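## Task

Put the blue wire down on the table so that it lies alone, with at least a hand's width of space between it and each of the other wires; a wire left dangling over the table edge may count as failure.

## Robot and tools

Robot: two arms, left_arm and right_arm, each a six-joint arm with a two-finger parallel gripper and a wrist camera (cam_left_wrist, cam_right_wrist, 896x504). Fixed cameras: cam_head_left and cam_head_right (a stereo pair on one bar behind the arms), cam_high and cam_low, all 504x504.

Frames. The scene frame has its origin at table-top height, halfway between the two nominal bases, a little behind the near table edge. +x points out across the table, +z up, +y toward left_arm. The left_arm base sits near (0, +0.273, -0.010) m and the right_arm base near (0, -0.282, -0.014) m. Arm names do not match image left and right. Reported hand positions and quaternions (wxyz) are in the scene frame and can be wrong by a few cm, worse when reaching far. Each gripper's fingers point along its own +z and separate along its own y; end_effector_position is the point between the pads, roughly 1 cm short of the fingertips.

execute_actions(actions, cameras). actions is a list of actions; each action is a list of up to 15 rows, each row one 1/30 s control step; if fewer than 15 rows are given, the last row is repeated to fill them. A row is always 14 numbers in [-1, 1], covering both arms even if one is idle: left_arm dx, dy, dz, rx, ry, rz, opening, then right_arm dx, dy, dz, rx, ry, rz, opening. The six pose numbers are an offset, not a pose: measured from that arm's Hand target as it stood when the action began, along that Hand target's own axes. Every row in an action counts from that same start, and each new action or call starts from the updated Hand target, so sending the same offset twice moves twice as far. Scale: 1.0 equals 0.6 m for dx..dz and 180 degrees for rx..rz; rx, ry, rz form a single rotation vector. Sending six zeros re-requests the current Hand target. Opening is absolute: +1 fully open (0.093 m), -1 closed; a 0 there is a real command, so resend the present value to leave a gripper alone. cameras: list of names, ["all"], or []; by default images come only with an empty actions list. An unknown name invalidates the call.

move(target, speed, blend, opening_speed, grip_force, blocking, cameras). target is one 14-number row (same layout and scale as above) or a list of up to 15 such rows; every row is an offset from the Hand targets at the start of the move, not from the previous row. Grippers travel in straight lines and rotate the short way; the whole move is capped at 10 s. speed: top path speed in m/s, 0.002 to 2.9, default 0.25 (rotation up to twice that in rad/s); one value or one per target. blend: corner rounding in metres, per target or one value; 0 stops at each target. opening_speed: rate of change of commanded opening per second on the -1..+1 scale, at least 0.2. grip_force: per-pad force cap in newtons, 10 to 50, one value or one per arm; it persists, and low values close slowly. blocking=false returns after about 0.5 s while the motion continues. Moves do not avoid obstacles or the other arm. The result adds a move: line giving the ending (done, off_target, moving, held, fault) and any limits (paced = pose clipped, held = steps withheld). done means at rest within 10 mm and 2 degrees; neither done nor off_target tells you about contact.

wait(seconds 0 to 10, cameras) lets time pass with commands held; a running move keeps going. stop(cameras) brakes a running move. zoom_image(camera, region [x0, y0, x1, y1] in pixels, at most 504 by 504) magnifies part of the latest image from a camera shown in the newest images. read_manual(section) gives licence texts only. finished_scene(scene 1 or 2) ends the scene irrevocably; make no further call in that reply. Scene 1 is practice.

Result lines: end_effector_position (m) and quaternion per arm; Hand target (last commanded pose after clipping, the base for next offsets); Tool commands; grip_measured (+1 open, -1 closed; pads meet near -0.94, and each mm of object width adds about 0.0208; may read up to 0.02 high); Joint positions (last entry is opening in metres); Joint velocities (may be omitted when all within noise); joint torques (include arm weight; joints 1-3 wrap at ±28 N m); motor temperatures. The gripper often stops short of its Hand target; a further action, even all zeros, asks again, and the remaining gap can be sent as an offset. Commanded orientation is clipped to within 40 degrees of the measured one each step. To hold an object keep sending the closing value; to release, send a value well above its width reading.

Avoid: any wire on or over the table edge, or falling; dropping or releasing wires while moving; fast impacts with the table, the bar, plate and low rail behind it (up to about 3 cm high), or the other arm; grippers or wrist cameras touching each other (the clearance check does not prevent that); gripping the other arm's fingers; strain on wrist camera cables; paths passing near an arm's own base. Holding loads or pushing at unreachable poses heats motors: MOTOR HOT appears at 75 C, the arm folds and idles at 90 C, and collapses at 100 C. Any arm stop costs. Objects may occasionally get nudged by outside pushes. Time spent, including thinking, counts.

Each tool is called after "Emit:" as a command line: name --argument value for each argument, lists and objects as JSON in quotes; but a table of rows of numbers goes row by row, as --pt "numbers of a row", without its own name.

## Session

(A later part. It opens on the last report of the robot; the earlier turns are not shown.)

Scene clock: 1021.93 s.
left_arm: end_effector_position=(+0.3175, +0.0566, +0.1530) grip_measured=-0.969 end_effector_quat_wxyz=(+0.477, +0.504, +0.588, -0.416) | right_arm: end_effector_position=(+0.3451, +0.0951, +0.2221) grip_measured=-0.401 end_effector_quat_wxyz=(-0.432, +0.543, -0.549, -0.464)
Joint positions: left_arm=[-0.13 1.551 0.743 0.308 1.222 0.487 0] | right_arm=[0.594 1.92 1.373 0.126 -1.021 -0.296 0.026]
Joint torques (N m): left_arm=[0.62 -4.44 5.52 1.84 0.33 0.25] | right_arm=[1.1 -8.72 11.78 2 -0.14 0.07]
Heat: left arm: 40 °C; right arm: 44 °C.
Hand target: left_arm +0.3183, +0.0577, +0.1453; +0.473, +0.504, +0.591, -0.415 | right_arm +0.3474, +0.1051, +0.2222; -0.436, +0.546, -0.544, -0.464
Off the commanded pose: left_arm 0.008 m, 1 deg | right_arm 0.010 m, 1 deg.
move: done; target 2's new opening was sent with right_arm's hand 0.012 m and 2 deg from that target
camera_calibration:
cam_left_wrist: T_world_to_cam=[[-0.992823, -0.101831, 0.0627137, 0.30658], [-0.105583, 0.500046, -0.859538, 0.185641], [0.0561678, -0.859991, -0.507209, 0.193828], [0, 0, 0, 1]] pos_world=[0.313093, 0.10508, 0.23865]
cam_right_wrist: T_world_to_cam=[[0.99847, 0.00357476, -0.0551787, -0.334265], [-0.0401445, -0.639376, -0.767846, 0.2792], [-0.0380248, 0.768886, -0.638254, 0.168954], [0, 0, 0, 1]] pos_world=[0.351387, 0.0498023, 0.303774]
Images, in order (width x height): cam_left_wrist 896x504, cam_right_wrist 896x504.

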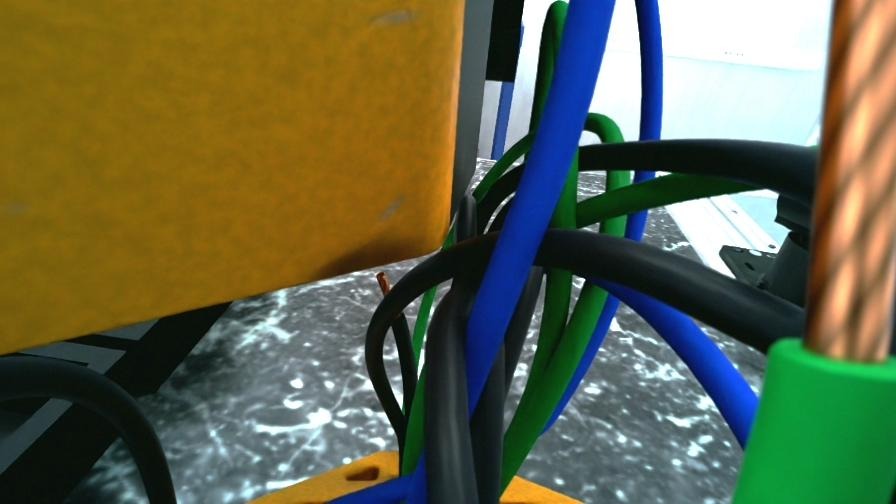

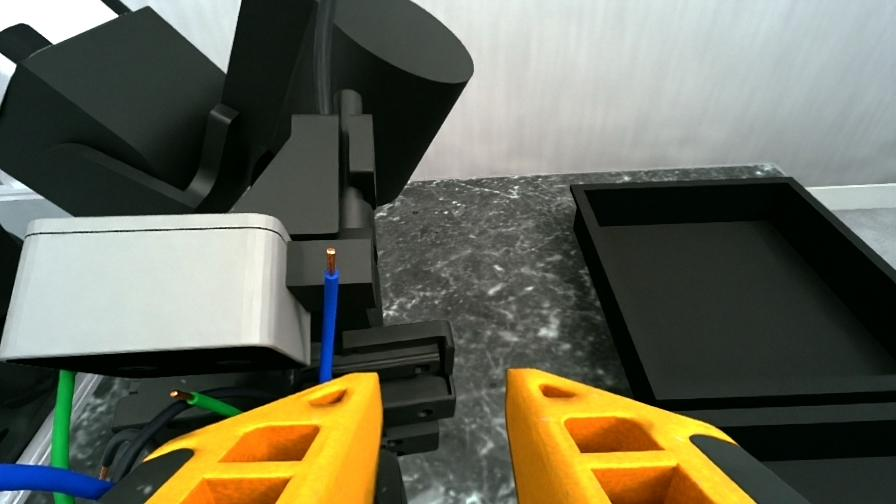

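Emit:
move --pt "0 0 0 0 0 0 -1.0 0 0 -0.12 0 0 0 -0.4" --pt "0 0 0 0 0 0 -1.0 -0.05 0.06 -0.23 0 0 0 -0.4" --speed 0.12 --blend 0.02 --cameras '["cam_left_wrist", "cam_right_wrist", "cam_high"]'

Scene clock: 1089.47 s.
left_arm: end_effector_position=(+0.3174, +0.0563, +0.1530) grip_measured=-0.969 end_effector_quat_wxyz=(+0.476, +0.504, +0.588, -0.416) | right_arm: end_effector_position=(+0.3186, -0.0232, +0.2647) grip_measured=-0.401 end_effector_quat_wxyz=(-0.422, +0.538, -0.558, -0.471)
Joint positions: left_arm=[-0.131 1.551 0.743 0.308 1.222 0.487 0] | right_arm=[0.34 1.655 1.316 -0.401 -1.239 -0.61 0.026]
Joint torques (N m): left_arm=[0.72 -4.42 5.53 1.84 0.33 0.25] | right_arm=[-0.59 -10.28 11.08 1.35 -0.49 -0.16]
Heat: left arm: 40 °C; right arm: 45 °C.
Hand target: left_arm +0.3183, +0.0578, +0.1453; +0.473, +0.504, +0.591, -0.415 | right_arm +0.3166, -0.0256, +0.2788; -0.436, +0.546, -0.544, -0.465
Off the commanded pose: left_arm 0.008 m, 1 deg | right_arm 0.014 m, 3 deg.
move: off_target (right_arm)
camera_calibration:
cam_left_wrist: T_world_to_cam=[[-0.992904, -0.101029, 0.0627231, 0.306399], [-0.105188, 0.500151, -0.859526, 0.185593], [0.0554664, -0.860025, -0.507229, 0.193889], [0, 0, 0, 1]] pos_world=[0.312992, 0.10488, 0.23865]
cam_right_wrist: T_world_to_cam=[[0.996212, 0.00325019, -0.0869004, -0.295996], [-0.0643357, -0.644786, -0.76165, 0.241119], [-0.0585077, 0.764356, -0.642135, 0.293597], [0, 0, 0, 1]] pos_world=[0.327565, -0.0679802, 0.346455]
Images, in order (width x height): cam_high 504x504, cam_left_wrist 896x504, cam_right_wrist 896x504.

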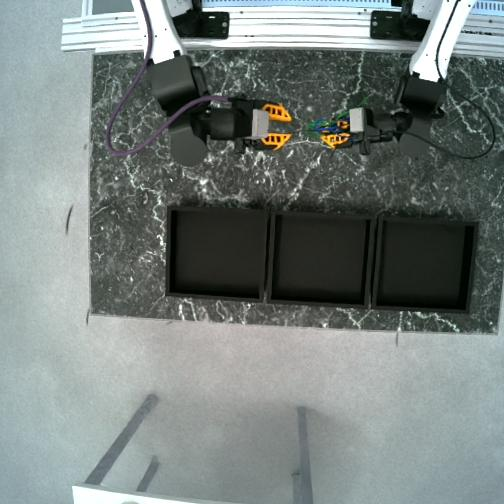

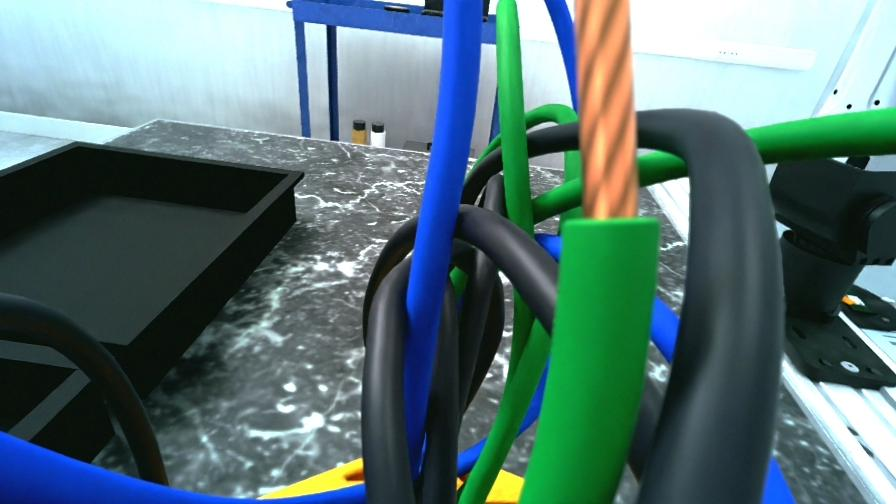

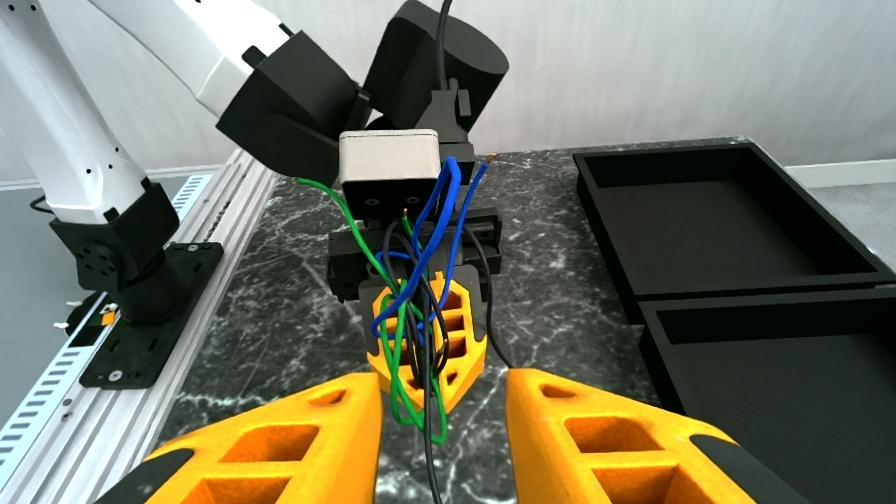

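Emit:
zoom_image --camera "cam_right_wrist" --region '[330, 130, 550, 450]'

Scaled by 1.575.

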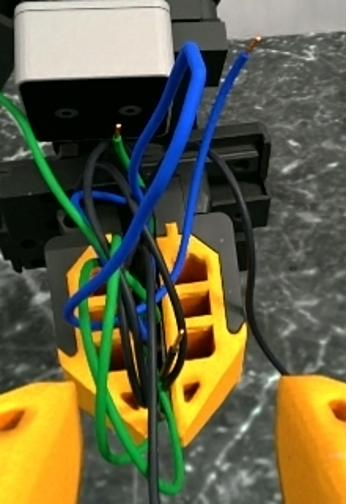

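Emit:
zoom_image --camera "cam_left_wrist" --region '[340, 320, 620, 504]'

Emit:
zoom_image --camera "cam_right_wrist" --region '[360, 220, 500, 360]'

Scaled by 1.800.

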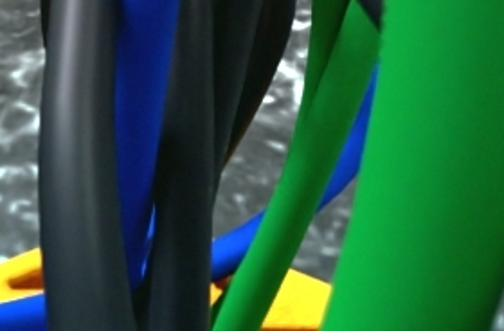

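Scaled by 3.600.

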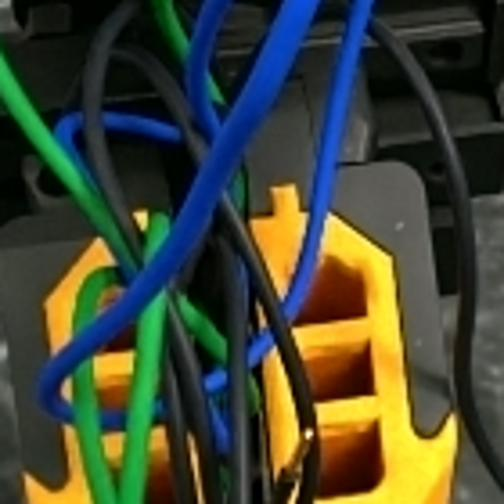

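Emit:
zoom_image --camera "cam_high" --region '[290, 90, 370, 160]'

Scaled by 6.300.

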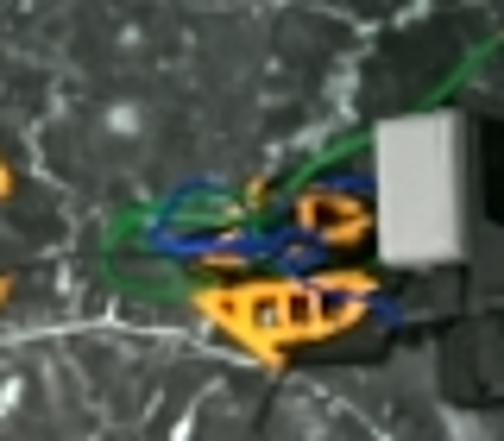

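Emit:
move --target '[0, 0, 0, 0, 0, 0, -1.0, 0, 0.0182, 0.082, 0, 0, 0, -0.4]' --speed 0.08 --cameras '["cam_left_wrist", "cam_right_wrist", "cam_high"]'

Scene clock: 1181.17 s.
left_arm: end_effector_position=(+0.3174, +0.0563, +0.1530) grip_measured=-0.969 end_effector_quat_wxyz=(+0.476, +0.504, +0.588, -0.416) | right_arm: end_effector_position=(+0.3063, +0.0222, +0.2612) grip_measured=-0.401 end_effector_quat_wxyz=(-0.421, +0.543, -0.552, -0.472)
Joint positions: left_arm=[-0.131 1.551 0.743 0.308 1.222 0.487 0] | right_arm=[0.472 1.655 1.257 -0.158 -1.144 -0.422 0.026]
Joint torques (N m): left_arm=[0.72 -4.44 5.53 1.84 0.33 0.25] | right_arm=[0.23 -10.81 8.46 1.94 -0.2 0.06]
Heat: left arm: 41 °C; right arm: 43 °C.
Hand target: left_arm +0.3183, +0.0578, +0.1453; +0.473, +0.504, +0.591, -0.415 | right_arm +0.3041, +0.0223, +0.2699; -0.436, +0.546, -0.544, -0.465
Off the commanded pose: left_arm 0.008 m, 1 deg | right_arm 0.009 m, 2 deg.
move: done
camera_calibration:
cam_left_wrist: T_world_to_cam=[[-0.992904, -0.101029, 0.0627231, 0.306399], [-0.105188, 0.500151, -0.859526, 0.185593], [0.0554664, -0.860025, -0.507229, 0.193889], [0, 0, 0, 1]] pos_world=[0.312992, 0.10488, 0.23865]
cam_right_wrist: T_world_to_cam=[[0.996739, 0.0173307, -0.0788085, -0.286819], [-0.0490815, -0.645, -0.762605, 0.262525], [-0.064048, 0.763986, -0.642046, 0.257555], [0, 0, 0, 1]] pos_world=[0.315265, -0.0224685, 0.342961]
Images, in order (width x height): cam_high 504x504, cam_left_wrist 896x504, cam_right_wrist 896x504.

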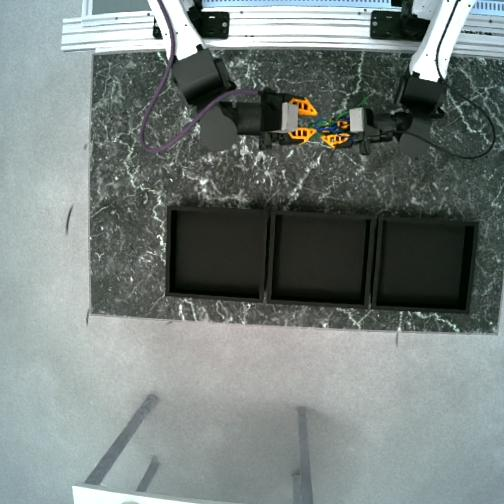

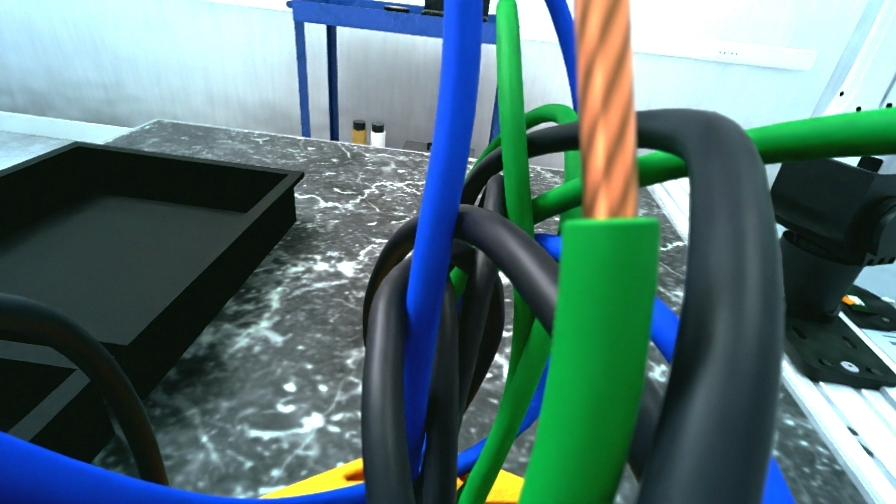

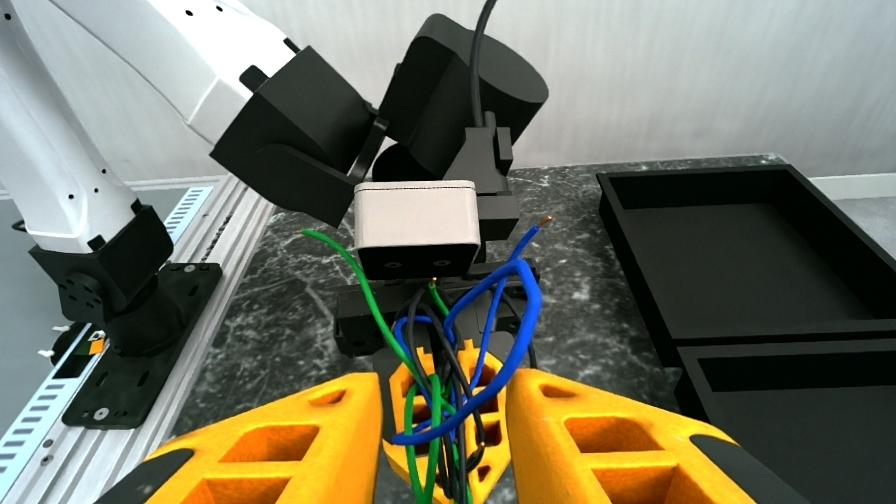

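Emit:
move --pt "0 0 0 0 0 0 -1.0 0 0 0 0 0 0 -0.1" --pt "0 0 0 0 0 0 -1.0 0.0083 -0.005 0.03 0 0 0 -0.1" --pt "0 0 0 0 0 0 -1.0 0.0083 -0.005 0.03 0 0 0 -1.0" --speed 0.08 --cameras '["cam_left_wrist", "cam_right_wrist", "cam_high"]'

Scene clock: 1203.23 s.
left_arm: end_effector_position=(+0.3174, +0.0563, +0.1530) grip_measured=-0.969 end_effector_quat_wxyz=(+0.476, +0.504, +0.588, -0.416) | right_arm: end_effector_position=(+0.3042, +0.0360, +0.2666) grip_measured=-0.979 end_effector_quat_wxyz=(-0.434, +0.547, -0.542, -0.467)
Joint positions: left_arm=[-0.131 1.551 0.743 0.308 1.222 0.487 0] | right_arm=[0.51 1.655 1.249 -0.075 -1.109 -0.378 0]
Joint torques (N m): left_arm=[0.72 -4.44 5.53 1.84 0.33 0.25] | right_arm=[0.31 -7.76 8.5 2 -0.15 0.06]
Heat: left arm: 41 °C; right arm: 43 °C.
Hand target: left_arm +0.3183, +0.0578, +0.1453; +0.473, +0.504, +0.591, -0.415 | right_arm +0.3064, +0.0392, +0.2616; -0.436, +0.546, -0.544, -0.465
Off the commanded pose: left_arm 0.008 m, 1 deg | right_arm 0.006 m, 0 deg.
move: done
camera_calibration:
cam_left_wrist: T_world_to_cam=[[-0.992904, -0.101029, 0.0627231, 0.306399], [-0.105188, 0.500151, -0.859526, 0.185593], [0.0554664, -0.860025, -0.507229, 0.193889], [0, 0, 0, 1]] pos_world=[0.312992, 0.10488, 0.23865]
cam_right_wrist: T_world_to_cam=[[0.998826, 0.0158457, -0.0457725, -0.293832], [-0.0253743, -0.633769, -0.773106, 0.270614], [-0.0412596, 0.77336, -0.632623, 0.240598], [0, 0, 0, 1]] pos_world=[0.31028, -0.00990648, 0.347972]
Images, in order (width x height): cam_high 504x504, cam_left_wrist 896x504, cam_right_wrist 896x504.

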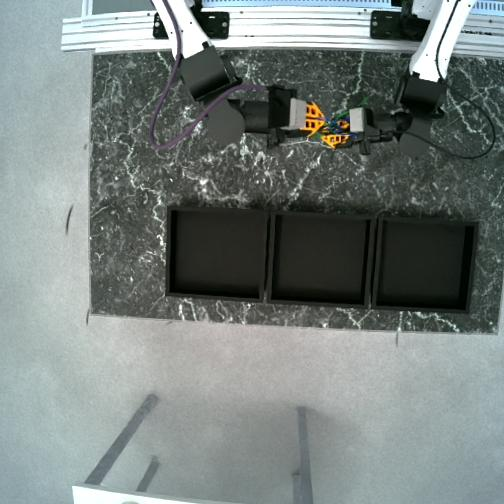

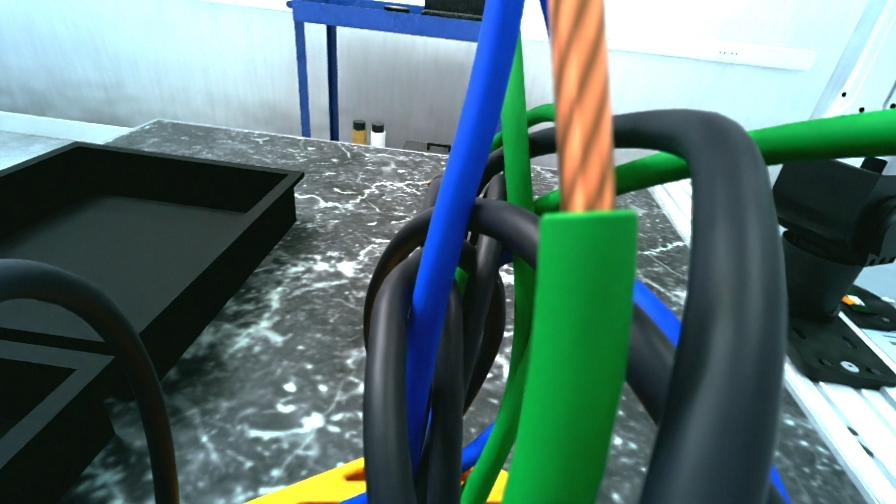

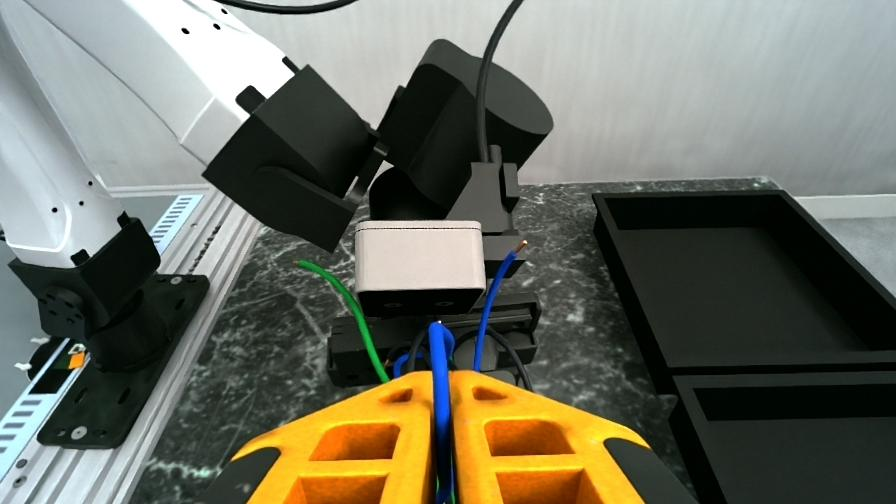

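Emit:
move --target '[-0.0043, 0.0988, 0.0141, 0, 0, 0, -1.0, 0.0103, 0.1677, -0.0272, 0, 0, 0, -1.0]' --speed 0.06 --cameras '["cam_left_wrist", "cam_right_wrist", "cam_high", "cam_head_left"]'

Scene clock: 1228.50 s.
left_arm: end_effector_position=(+0.3674, +0.0518, +0.1523) grip_measured=-0.970 end_effector_quat_wxyz=(+0.475, +0.512, +0.577, -0.424) | right_arm: end_effector_position=(+0.2175, +0.0178, +0.2475) grip_measured=-0.979 end_effector_quat_wxyz=(-0.423, +0.536, -0.570, -0.456)
Joint positions: left_arm=[-0.116 1.749 0.968 0.245 1.262 0.534 0] | right_arm=[0.606 1.313 0.892 -0.032 -0.978 -0.288 0]
Joint torques (N m): left_arm=[1.92 -5.41 7.65 1.54 0.19 0.18] | right_arm=[0.9 -8.42 8.92 2.13 -0.46 0.03]
Heat: left arm: 41 °C; right arm: 41 °C.
Hand target: left_arm +0.3783, +0.0577, +0.1452; +0.473, +0.504, +0.591, -0.415 | right_arm +0.2062, +0.0191, +0.2615; -0.436, +0.546, -0.544, -0.464
Off the commanded pose: left_arm 0.014 m, 2 deg | right_arm 0.018 m, 4 deg.
move: off_target (left_arm, right_arm)
camera_calibration:
cam_left_wrist: T_world_to_cam=[[-0.995682, -0.0729279, 0.0574358, 0.356028], [-0.0861408, 0.495247, -0.864471, 0.186558], [0.0345991, -0.865686, -0.499391, 0.193713], [0, 0, 0, 1]] pos_world=[0.363859, 0.101267, 0.237563]
cam_right_wrist: T_world_to_cam=[[0.996379, -0.0273488, -0.0805021, -0.197988], [-0.0784054, -0.661751, -0.745613, 0.247326], [-0.0328807, 0.749225, -0.661499, 0.244783], [0, 0, 0, 1]] pos_world=[0.224711, -0.0251446, 0.330395]
Images, in order (width x height): cam_head_left 504x504, cam_high 504x504, cam_left_wrist 896x504, cam_right_wrist 896x504.

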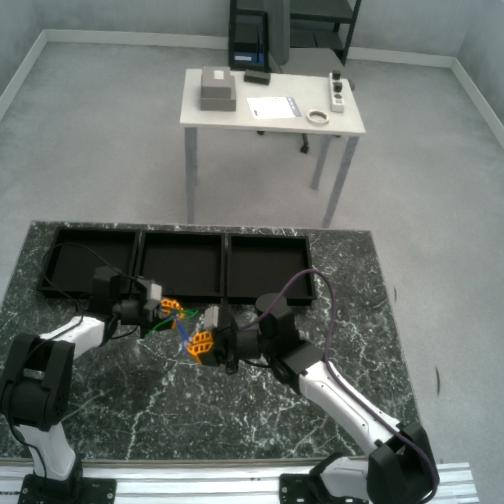

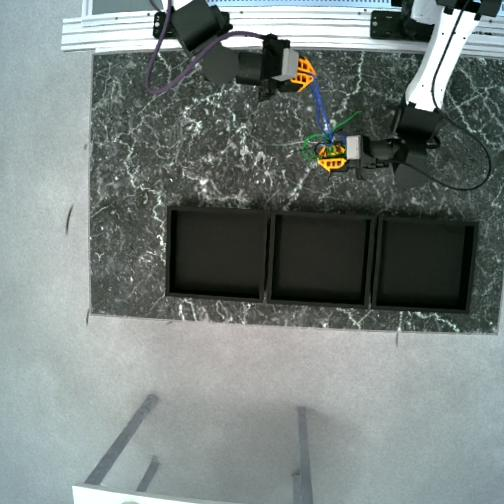

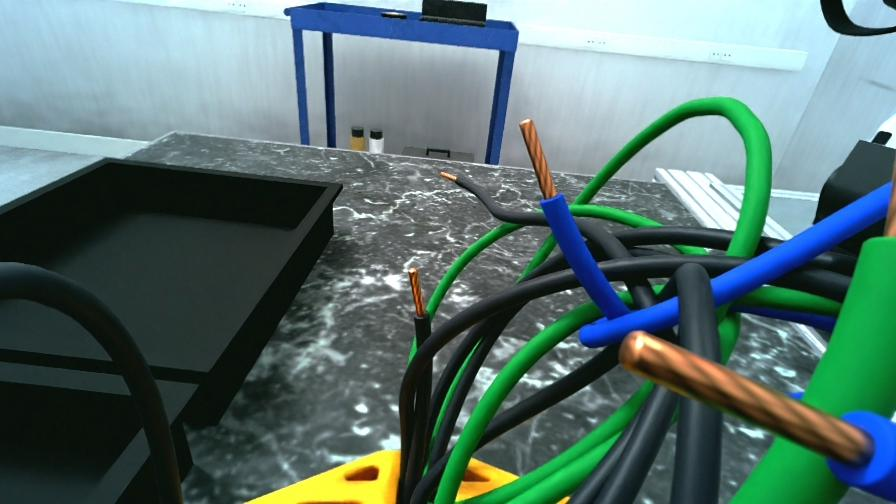

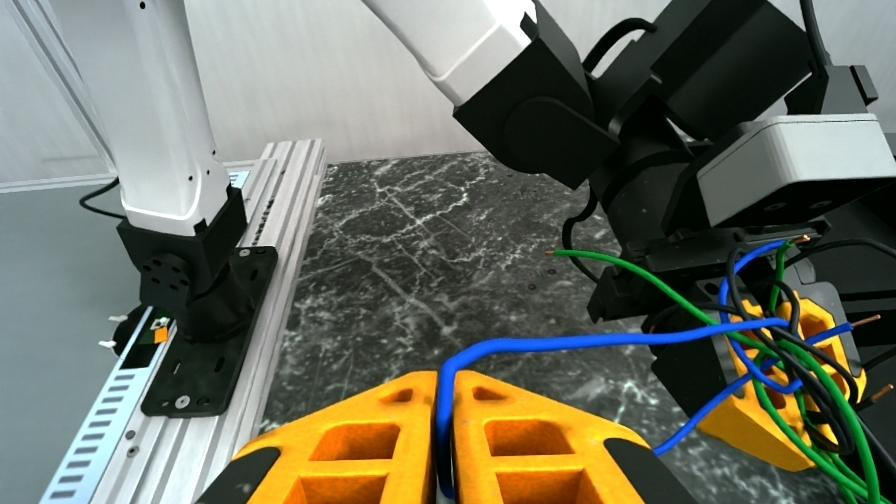

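Emit:
zoom_image --camera "cam_right_wrist" --region '[620, 200, 896, 504]'

Emit:
zoom_image --camera "cam_left_wrist" --region '[380, 80, 896, 504]'

Scaled by 1.658.

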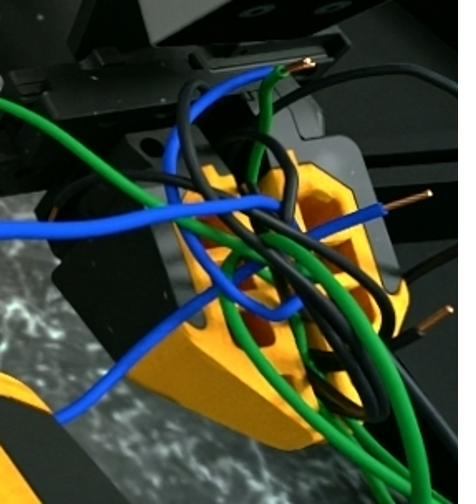

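Region (380, 80, 896, 504) is 516x424 pixels. A region can be at most 504 by 504 pixels.

Emit:
move --target '[0.0195, 0.0875, -0.017, 0, 0, 0, -1.0, 0.026, 0.0372, -0.1298, 0, 0, 0, -1.0]' --speed 0.06 --cameras '["cam_left_wrist", "cam_right_wrist", "cam_high", "cam_head_left"]'

Scene clock: 1262.43 s.
left_arm: end_effector_position=(+0.3853, +0.0521, +0.1616) grip_measured=-0.970 end_effector_quat_wxyz=(+0.470, +0.536, +0.519, -0.471) | right_arm: end_effector_position=(+0.2260, -0.0560, +0.2367) grip_measured=-0.979 end_effector_quat_wxyz=(+0.452, -0.525, +0.596, +0.406)
Joint positions: left_arm=[-0.092 1.891 1.171 0.072 1.434 0.686 0] | right_arm=[0.364 1.164 0.826 -0.286 -1.063 -0.526 0]
Joint torques (N m): left_arm=[6.82 -4.86 8.03 1.39 -0.8 -0.09] | right_arm=[-0.88 -9.85 10.15 0.89 -1.84 -0.21]
Heat: left arm: 40 °C; right arm: 41 °C.
Hand target: left_arm +0.4282, +0.0776, +0.1351; +0.473, +0.504, +0.591, -0.415 | right_arm +0.1861, -0.0609, +0.2616; +0.436, -0.546, +0.544, +0.465
Off the commanded pose: left_arm 0.057 m, 11 deg | right_arm 0.047 m, 9 deg.
move: off_target (left_arm, right_arm)
camera_calibration:
cam_left_wrist: T_world_to_cam=[[-0.997186, 0.0667405, 0.034131, 0.370304], [-0.00178088, 0.434093, -0.900866, 0.172579], [-0.0749403, -0.898393, -0.432752, 0.231149], [0, 0, 0, 1]] pos_world=[0.386892, 0.108033, 0.242862]
cam_right_wrist: T_world_to_cam=[[0.990263, -0.137269, -0.0231424, -0.227659], [-0.111365, -0.681443, -0.723349, 0.192211], [0.083523, 0.718883, -0.690095, 0.272026], [0, 0, 0, 1]] pos_world=[0.224128, -0.0958243, 0.321491]
Images, in order (width x height): cam_head_left 504x504, cam_high 504x504, cam_left_wrist 896x504, cam_right_wrist 896x504.

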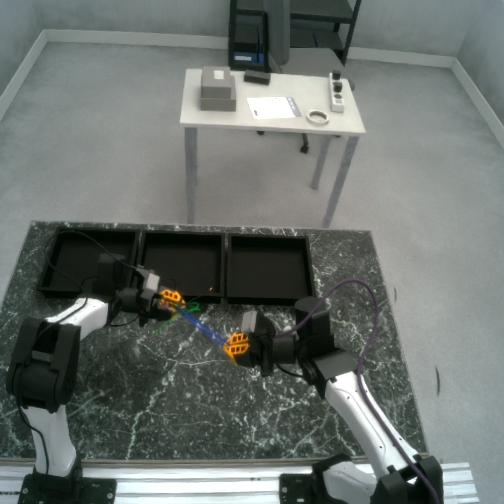

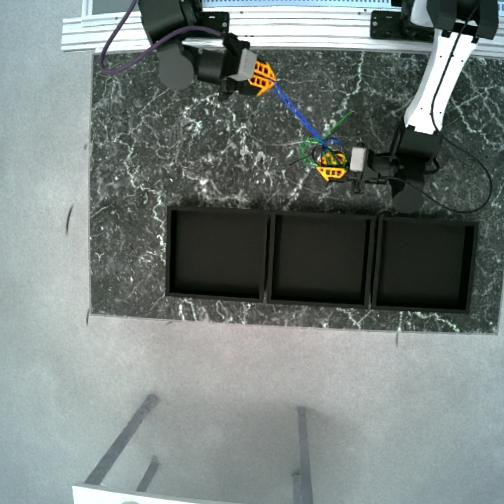

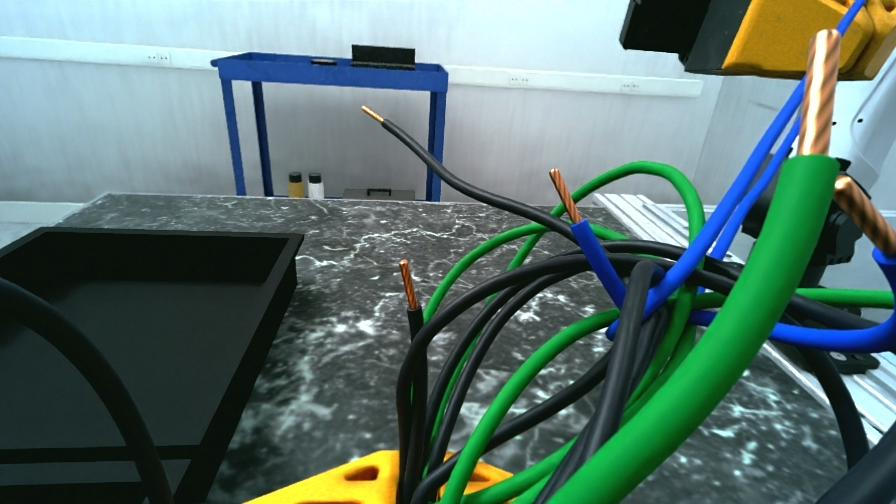

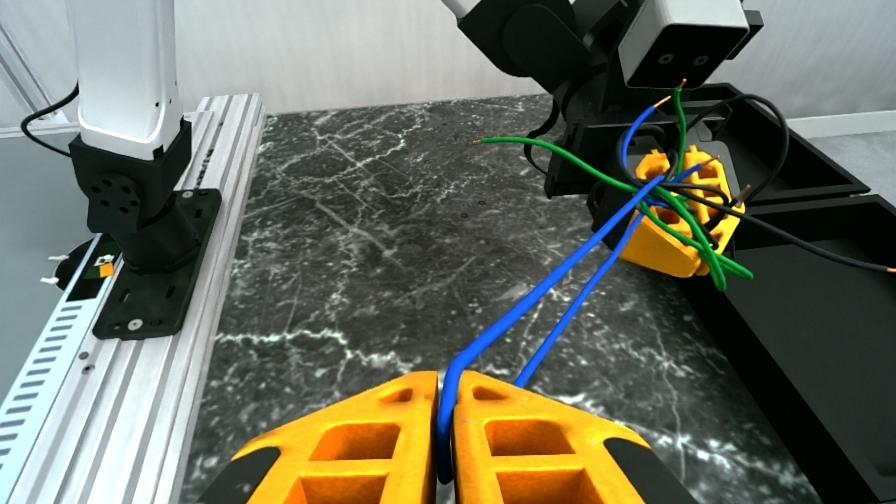

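Emit:
zoom_image --camera "cam_left_wrist" --region '[520, 150, 896, 450]'

Emit:
zoom_image --camera "cam_right_wrist" --region '[560, 60, 800, 310]'

Scaled by 1.340.

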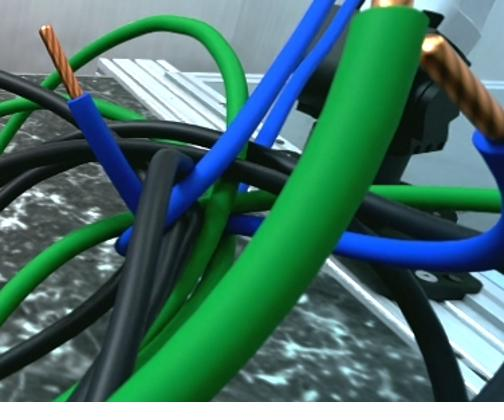

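Scaled by 2.016.

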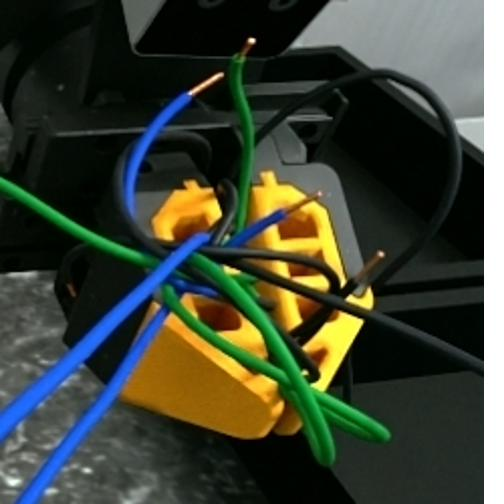

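Emit:
move --target '[0.028, 0.056, -0.0215, 0, 0, 0, -1.0, -0.0244, 0.0793, -0.0551, 0, 0, 0, -1.0]' --speed 0.06 --cameras '["cam_left_wrist", "cam_right_wrist", "cam_high"]'

Scene clock: 1293.03 s.
left_arm: end_effector_position=(+0.3817, +0.0494, +0.1685) grip_measured=-0.970 end_effector_quat_wxyz=(+0.472, +0.549, +0.467, -0.508) | right_arm: end_effector_position=(+0.2144, -0.0821, +0.2463) grip_measured=-0.979 end_effector_quat_wxyz=(+0.470, -0.514, +0.619, +0.363)
Joint positions: left_arm=[-0.096 1.948 1.235 0.035 1.556 0.752 0] | right_arm=[0.304 1.023 0.821 -0.438 -1.007 -0.574 0]
Joint torques (N m): left_arm=[13.7 -3.04 7.91 1.33 -1.42 -0.18] | right_arm=[-1.46 -12.86 11.21 0.19 -2.66 -0.16]
Motor temperatures (°C): left_arm=[25 38 39 38 23 21 27] | right_arm=[25 39 44 37 27 21 23]
Heat: left arm: 39 °C; right arm: 44 °C.
Hand target: left_arm +0.4590, +0.0986, +0.1210; +0.473, +0.504, +0.591, -0.415 | right_arm +0.1401, -0.0919, +0.2836; +0.436, -0.546, +0.544, +0.464
Off the commanded pose: left_arm 0.103 m, 18 deg | right_arm 0.084 m, 15 deg.
move: off_target (left_arm, right_arm)
camera_calibration:
cam_left_wrist: T_world_to_cam=[[-0.985689, 0.168552, 0.00262895, 0.362656], [0.0591079, 0.360183, -0.931007, 0.165436], [-0.15787, -0.917528, -0.364991, 0.252584], [0, 0, 0, 1]] pos_world=[0.387563, 0.11104, 0.24526]
cam_right_wrist: T_world_to_cam=[[0.973231, -0.228894, 0.020696, -0.234255], [-0.149385, -0.69845, -0.699894, 0.181056], [0.174656, 0.678067, -0.713947, 0.281247], [0, 0, 0, 1]] pos_world=[0.20591, -0.117865, 0.332363]
Images, in order (width x height): cam_high 504x504, cam_left_wrist 896x504, cam_right_wrist 896x504.

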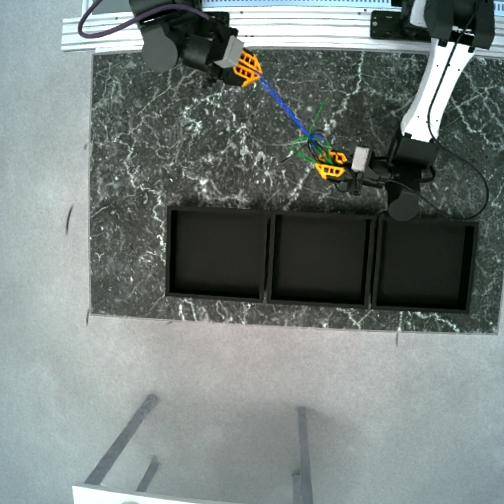

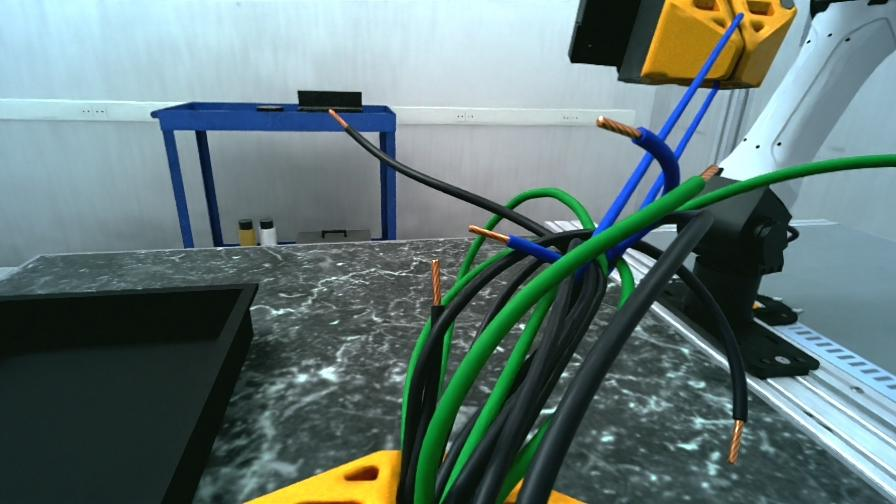

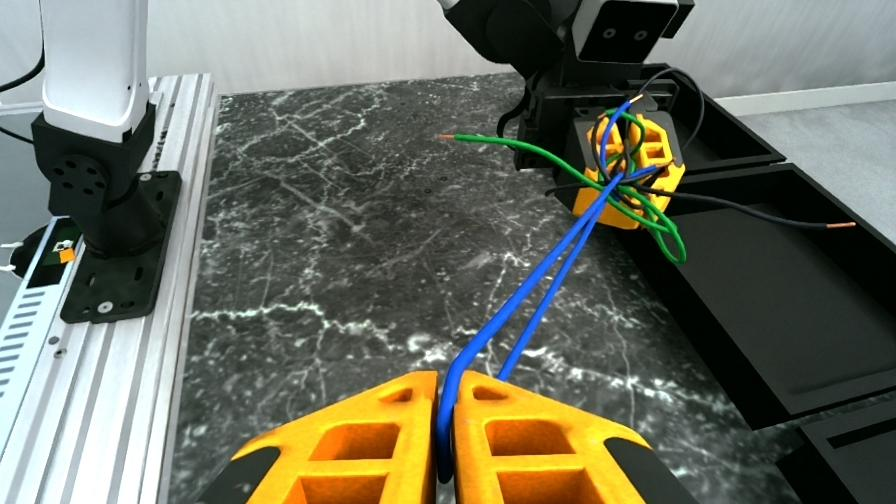

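Emit:
move --target '[-0.03, 0.0285, -0.0207, 0, 0, 0, -1.0, -0.0112, 0.0345, -0.0248, 0, 0, 0, -1.0]' --speed 0.04 --cameras '["cam_left_wrist", "cam_right_wrist", "cam_high"]'

Scene clock: 1320.97 s.
left_arm: end_effector_position=(+0.3855, +0.0421, +0.1864) grip_measured=-0.970 end_effector_quat_wxyz=(+0.467, +0.551, +0.464, -0.513) | right_arm: end_effector_position=(+0.2135, -0.0928, +0.2557) grip_measured=-0.979 end_effector_quat_wxyz=(+0.489, -0.503, +0.625, +0.341)
Joint positions: left_arm=[-0.111 1.945 1.317 -0.076 1.557 0.773 0] | right_arm=[0.274 0.965 0.821 -0.457 -0.983 -0.566 0]
Joint torques (N m): left_arm=[17.69 -2.92 8.21 1.44 -1.22 -0.31] | right_arm=[-1.85 -14.23 11.81 -0.18 -2.95 -0.11]
Motor temperatures (°C): left_arm=[33 38 38 37 25 21 27] | right_arm=[25 41 45 34 33 21 23]
Heat: left arm: 38 °C; right arm: 45 °C.
Hand target: left_arm +0.4749, +0.1094, +0.1408; +0.473, +0.504, +0.591, -0.415 | right_arm +0.1200, -0.1058, +0.2936; +0.436, -0.546, +0.544, +0.464
Off the commanded pose: left_arm 0.121 m, 19 deg | right_arm 0.102 m, 19 deg.
move: off_target (left_arm, right_arm)
camera_calibration:
cam_left_wrist: T_world_to_cam=[[-0.982812, 0.184431, 0.00806562, 0.364761], [0.0597166, 0.358957, -0.931442, 0.184463], [-0.174682, -0.914951, -0.363801, 0.259165], [0, 0, 0, 1]] pos_world=[0.392747, 0.103636, 0.263159]
cam_right_wrist: T_world_to_cam=[[0.958649, -0.279638, 0.0528617, -0.245785], [-0.162705, -0.690933, -0.704372, 0.184752], [0.233493, 0.666644, -0.70786, 0.280209], [0, 0, 0, 1]] pos_world=[0.200255, -0.12788, 0.341475]
Images, in order (width x height): cam_high 504x504, cam_left_wrist 896x504, cam_right_wrist 896x504.

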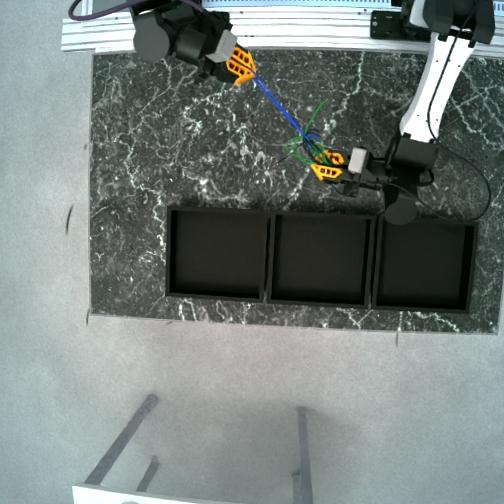

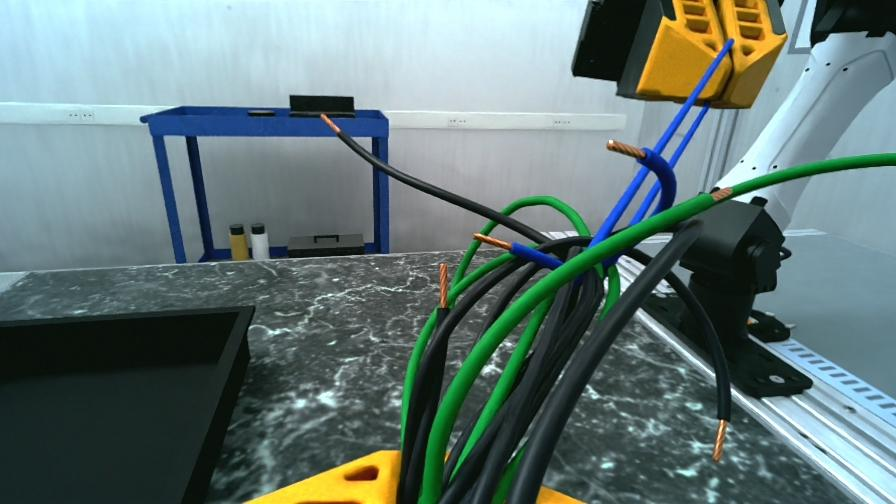

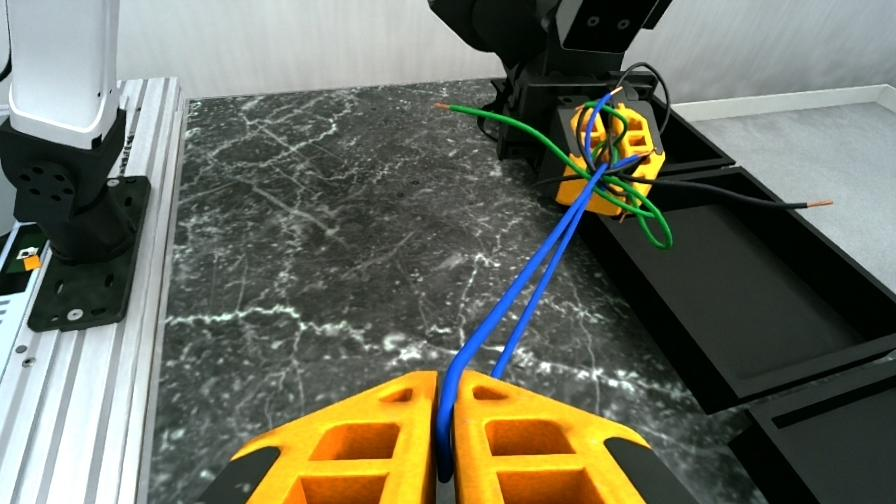

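Emit:
zoom_image --camera "cam_left_wrist" --region '[440, 130, 740, 330]'

Emit:
zoom_image --camera "cam_right_wrist" --region '[530, 60, 710, 260]'

Scaled by 1.680.

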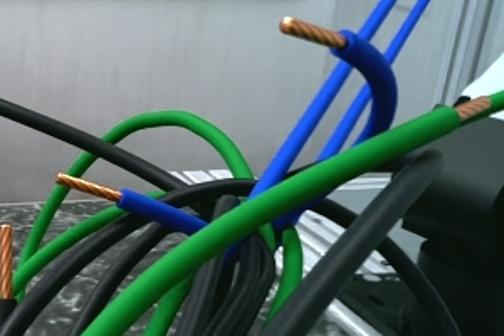

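Scaled by 2.520.

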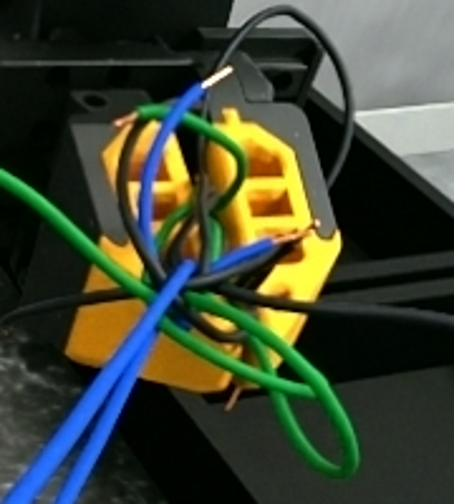

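Emit:
move --target '[0.1615, -0.2175, -0.0175, 0, 0.222, 0, -1.0, 0.1733, -0.2265, 0.1555, 0, 0, 0, -1.0]' --speed 0.1 --cameras '["cam_left_wrist", "cam_right_wrist", "cam_high", "cam_head_left"]'

Scene clock: 1371.50 s.
left_arm: end_effector_position=(+0.3393, +0.1181, +0.0432) grip_measured=-0.970 end_effector_quat_wxyz=(+0.236, +0.615, +0.715, -0.235) | right_arm: end_effector_position=(+0.2461, -0.0352, +0.1623) grip_measured=-0.979 end_effector_quat_wxyz=(-0.422, +0.534, -0.564, -0.468)
Joint positions: left_arm=[-0.102 1.814 1.156 -0.711 0.688 1.221 0] | right_arm=[0.373 1.474 0.706 0.092 -1.201 -0.536 0]
Joint torques (N m): left_arm=[0.18 -10.44 4.62 0.94 0.29 -0.08] | right_arm=[0.49 -4.94 10.54 1.88 -0.47 -0.12]
Motor temperatures (°C): left_arm=[43 38 41 37 26 22 27] | right_arm=[26 47 46 33 38 21 23]
Heat: left arm: 43 °C; right arm: 47 °C.
Hand target: left_arm +0.3401, +0.1201, +0.0501; +0.242, +0.616, +0.717, -0.218 | right_arm +0.2503, -0.0302, +0.1699; -0.436, +0.546, -0.544, -0.465
Off the commanded pose: left_arm 0.007 m, 2 deg | right_arm 0.010 m, 3 deg.
move: off_target (right_arm)
camera_calibration:
cam_left_wrist: T_world_to_cam=[[-0.984079, -0.135224, 0.115337, 0.340032], [-0.166601, 0.927869, -0.333623, 0.0101971], [-0.0619035, -0.347526, -0.935625, 0.187902], [0, 0, 0, 1]] pos_world=[0.347949, 0.10182, 0.13999]
cam_right_wrist: T_world_to_cam=[[0.995769, -0.0103922, -0.0912997, -0.232306], [-0.0761681, -0.649139, -0.756846, 0.152624], [-0.0514009, 0.760598, -0.647185, 0.231706], [0, 0, 0, 1]] pos_world=[0.254858, -0.0795757, 0.24426]
Images, in order (width x height): cam_head_left 504x504, cam_high 504x504, cam_left_wrist 896x504, cam_right_wrist 896x504.

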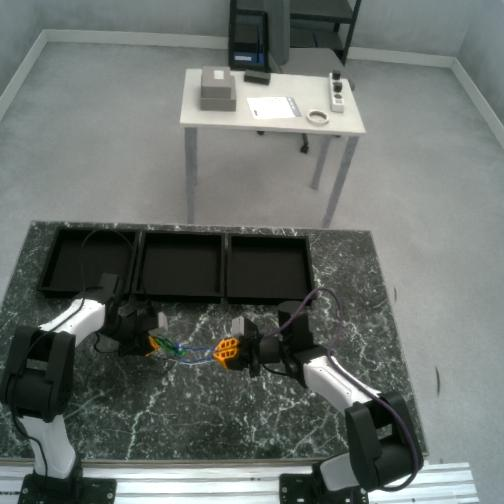

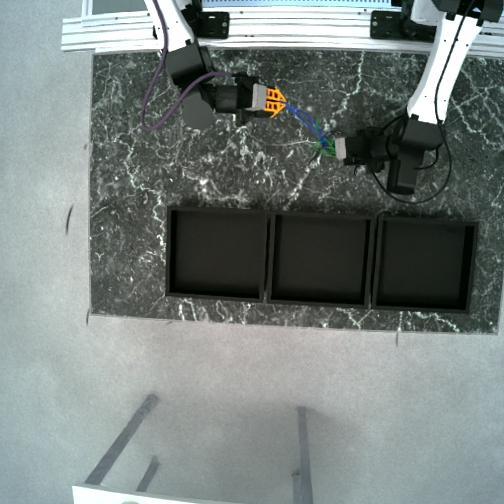

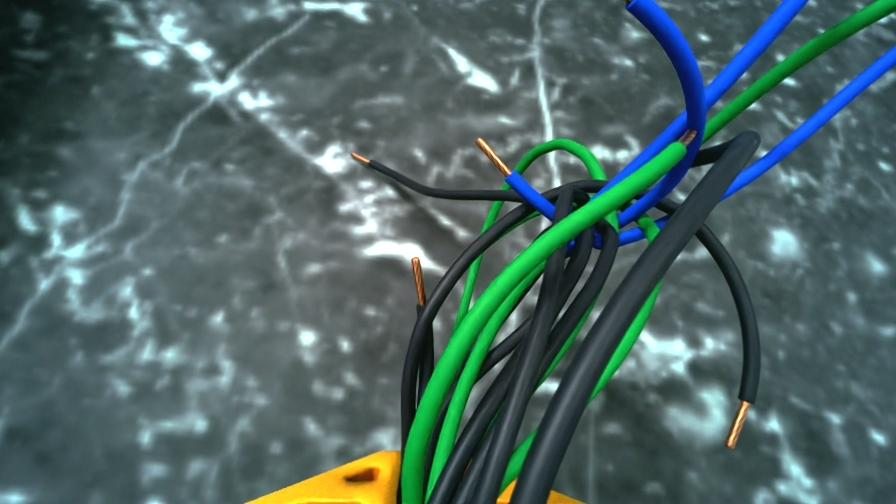

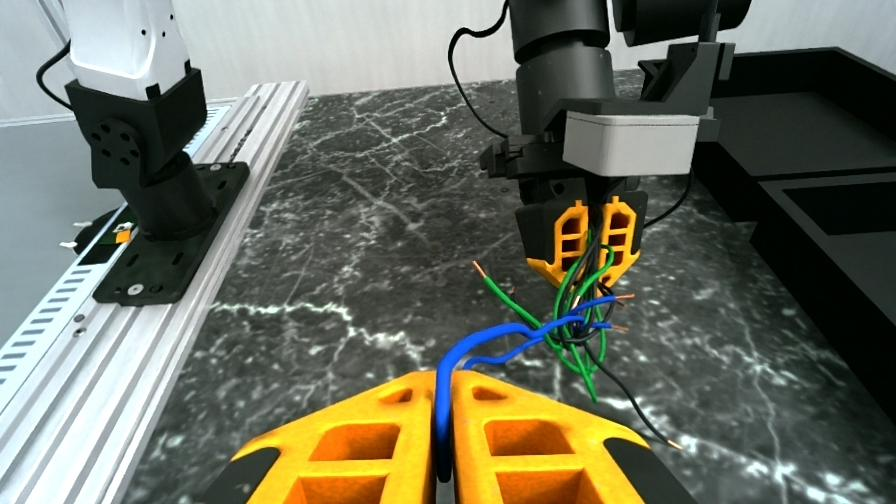

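Emit:
zoom_image --camera "cam_left_wrist" --region '[420, 40, 800, 340]'

Emit:
zoom_image --camera "cam_right_wrist" --region '[440, 190, 700, 450]'

Scaled by 1.326.

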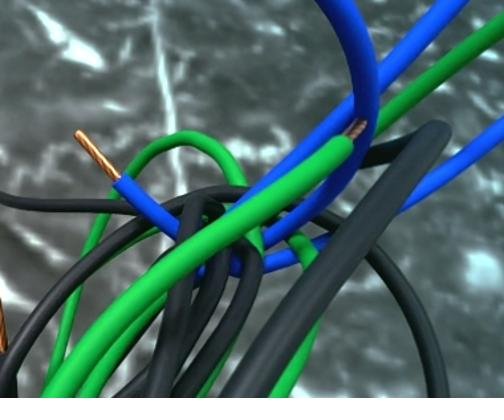

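Scaled by 1.938.

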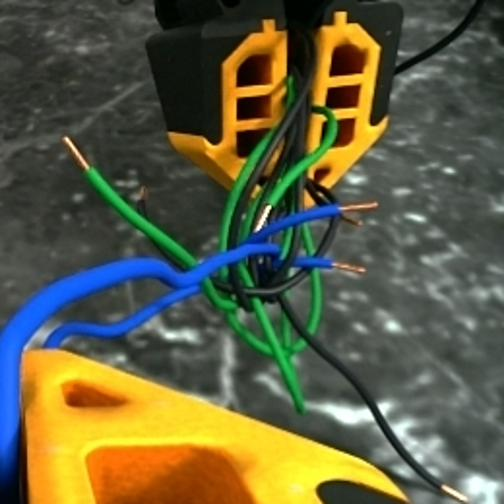

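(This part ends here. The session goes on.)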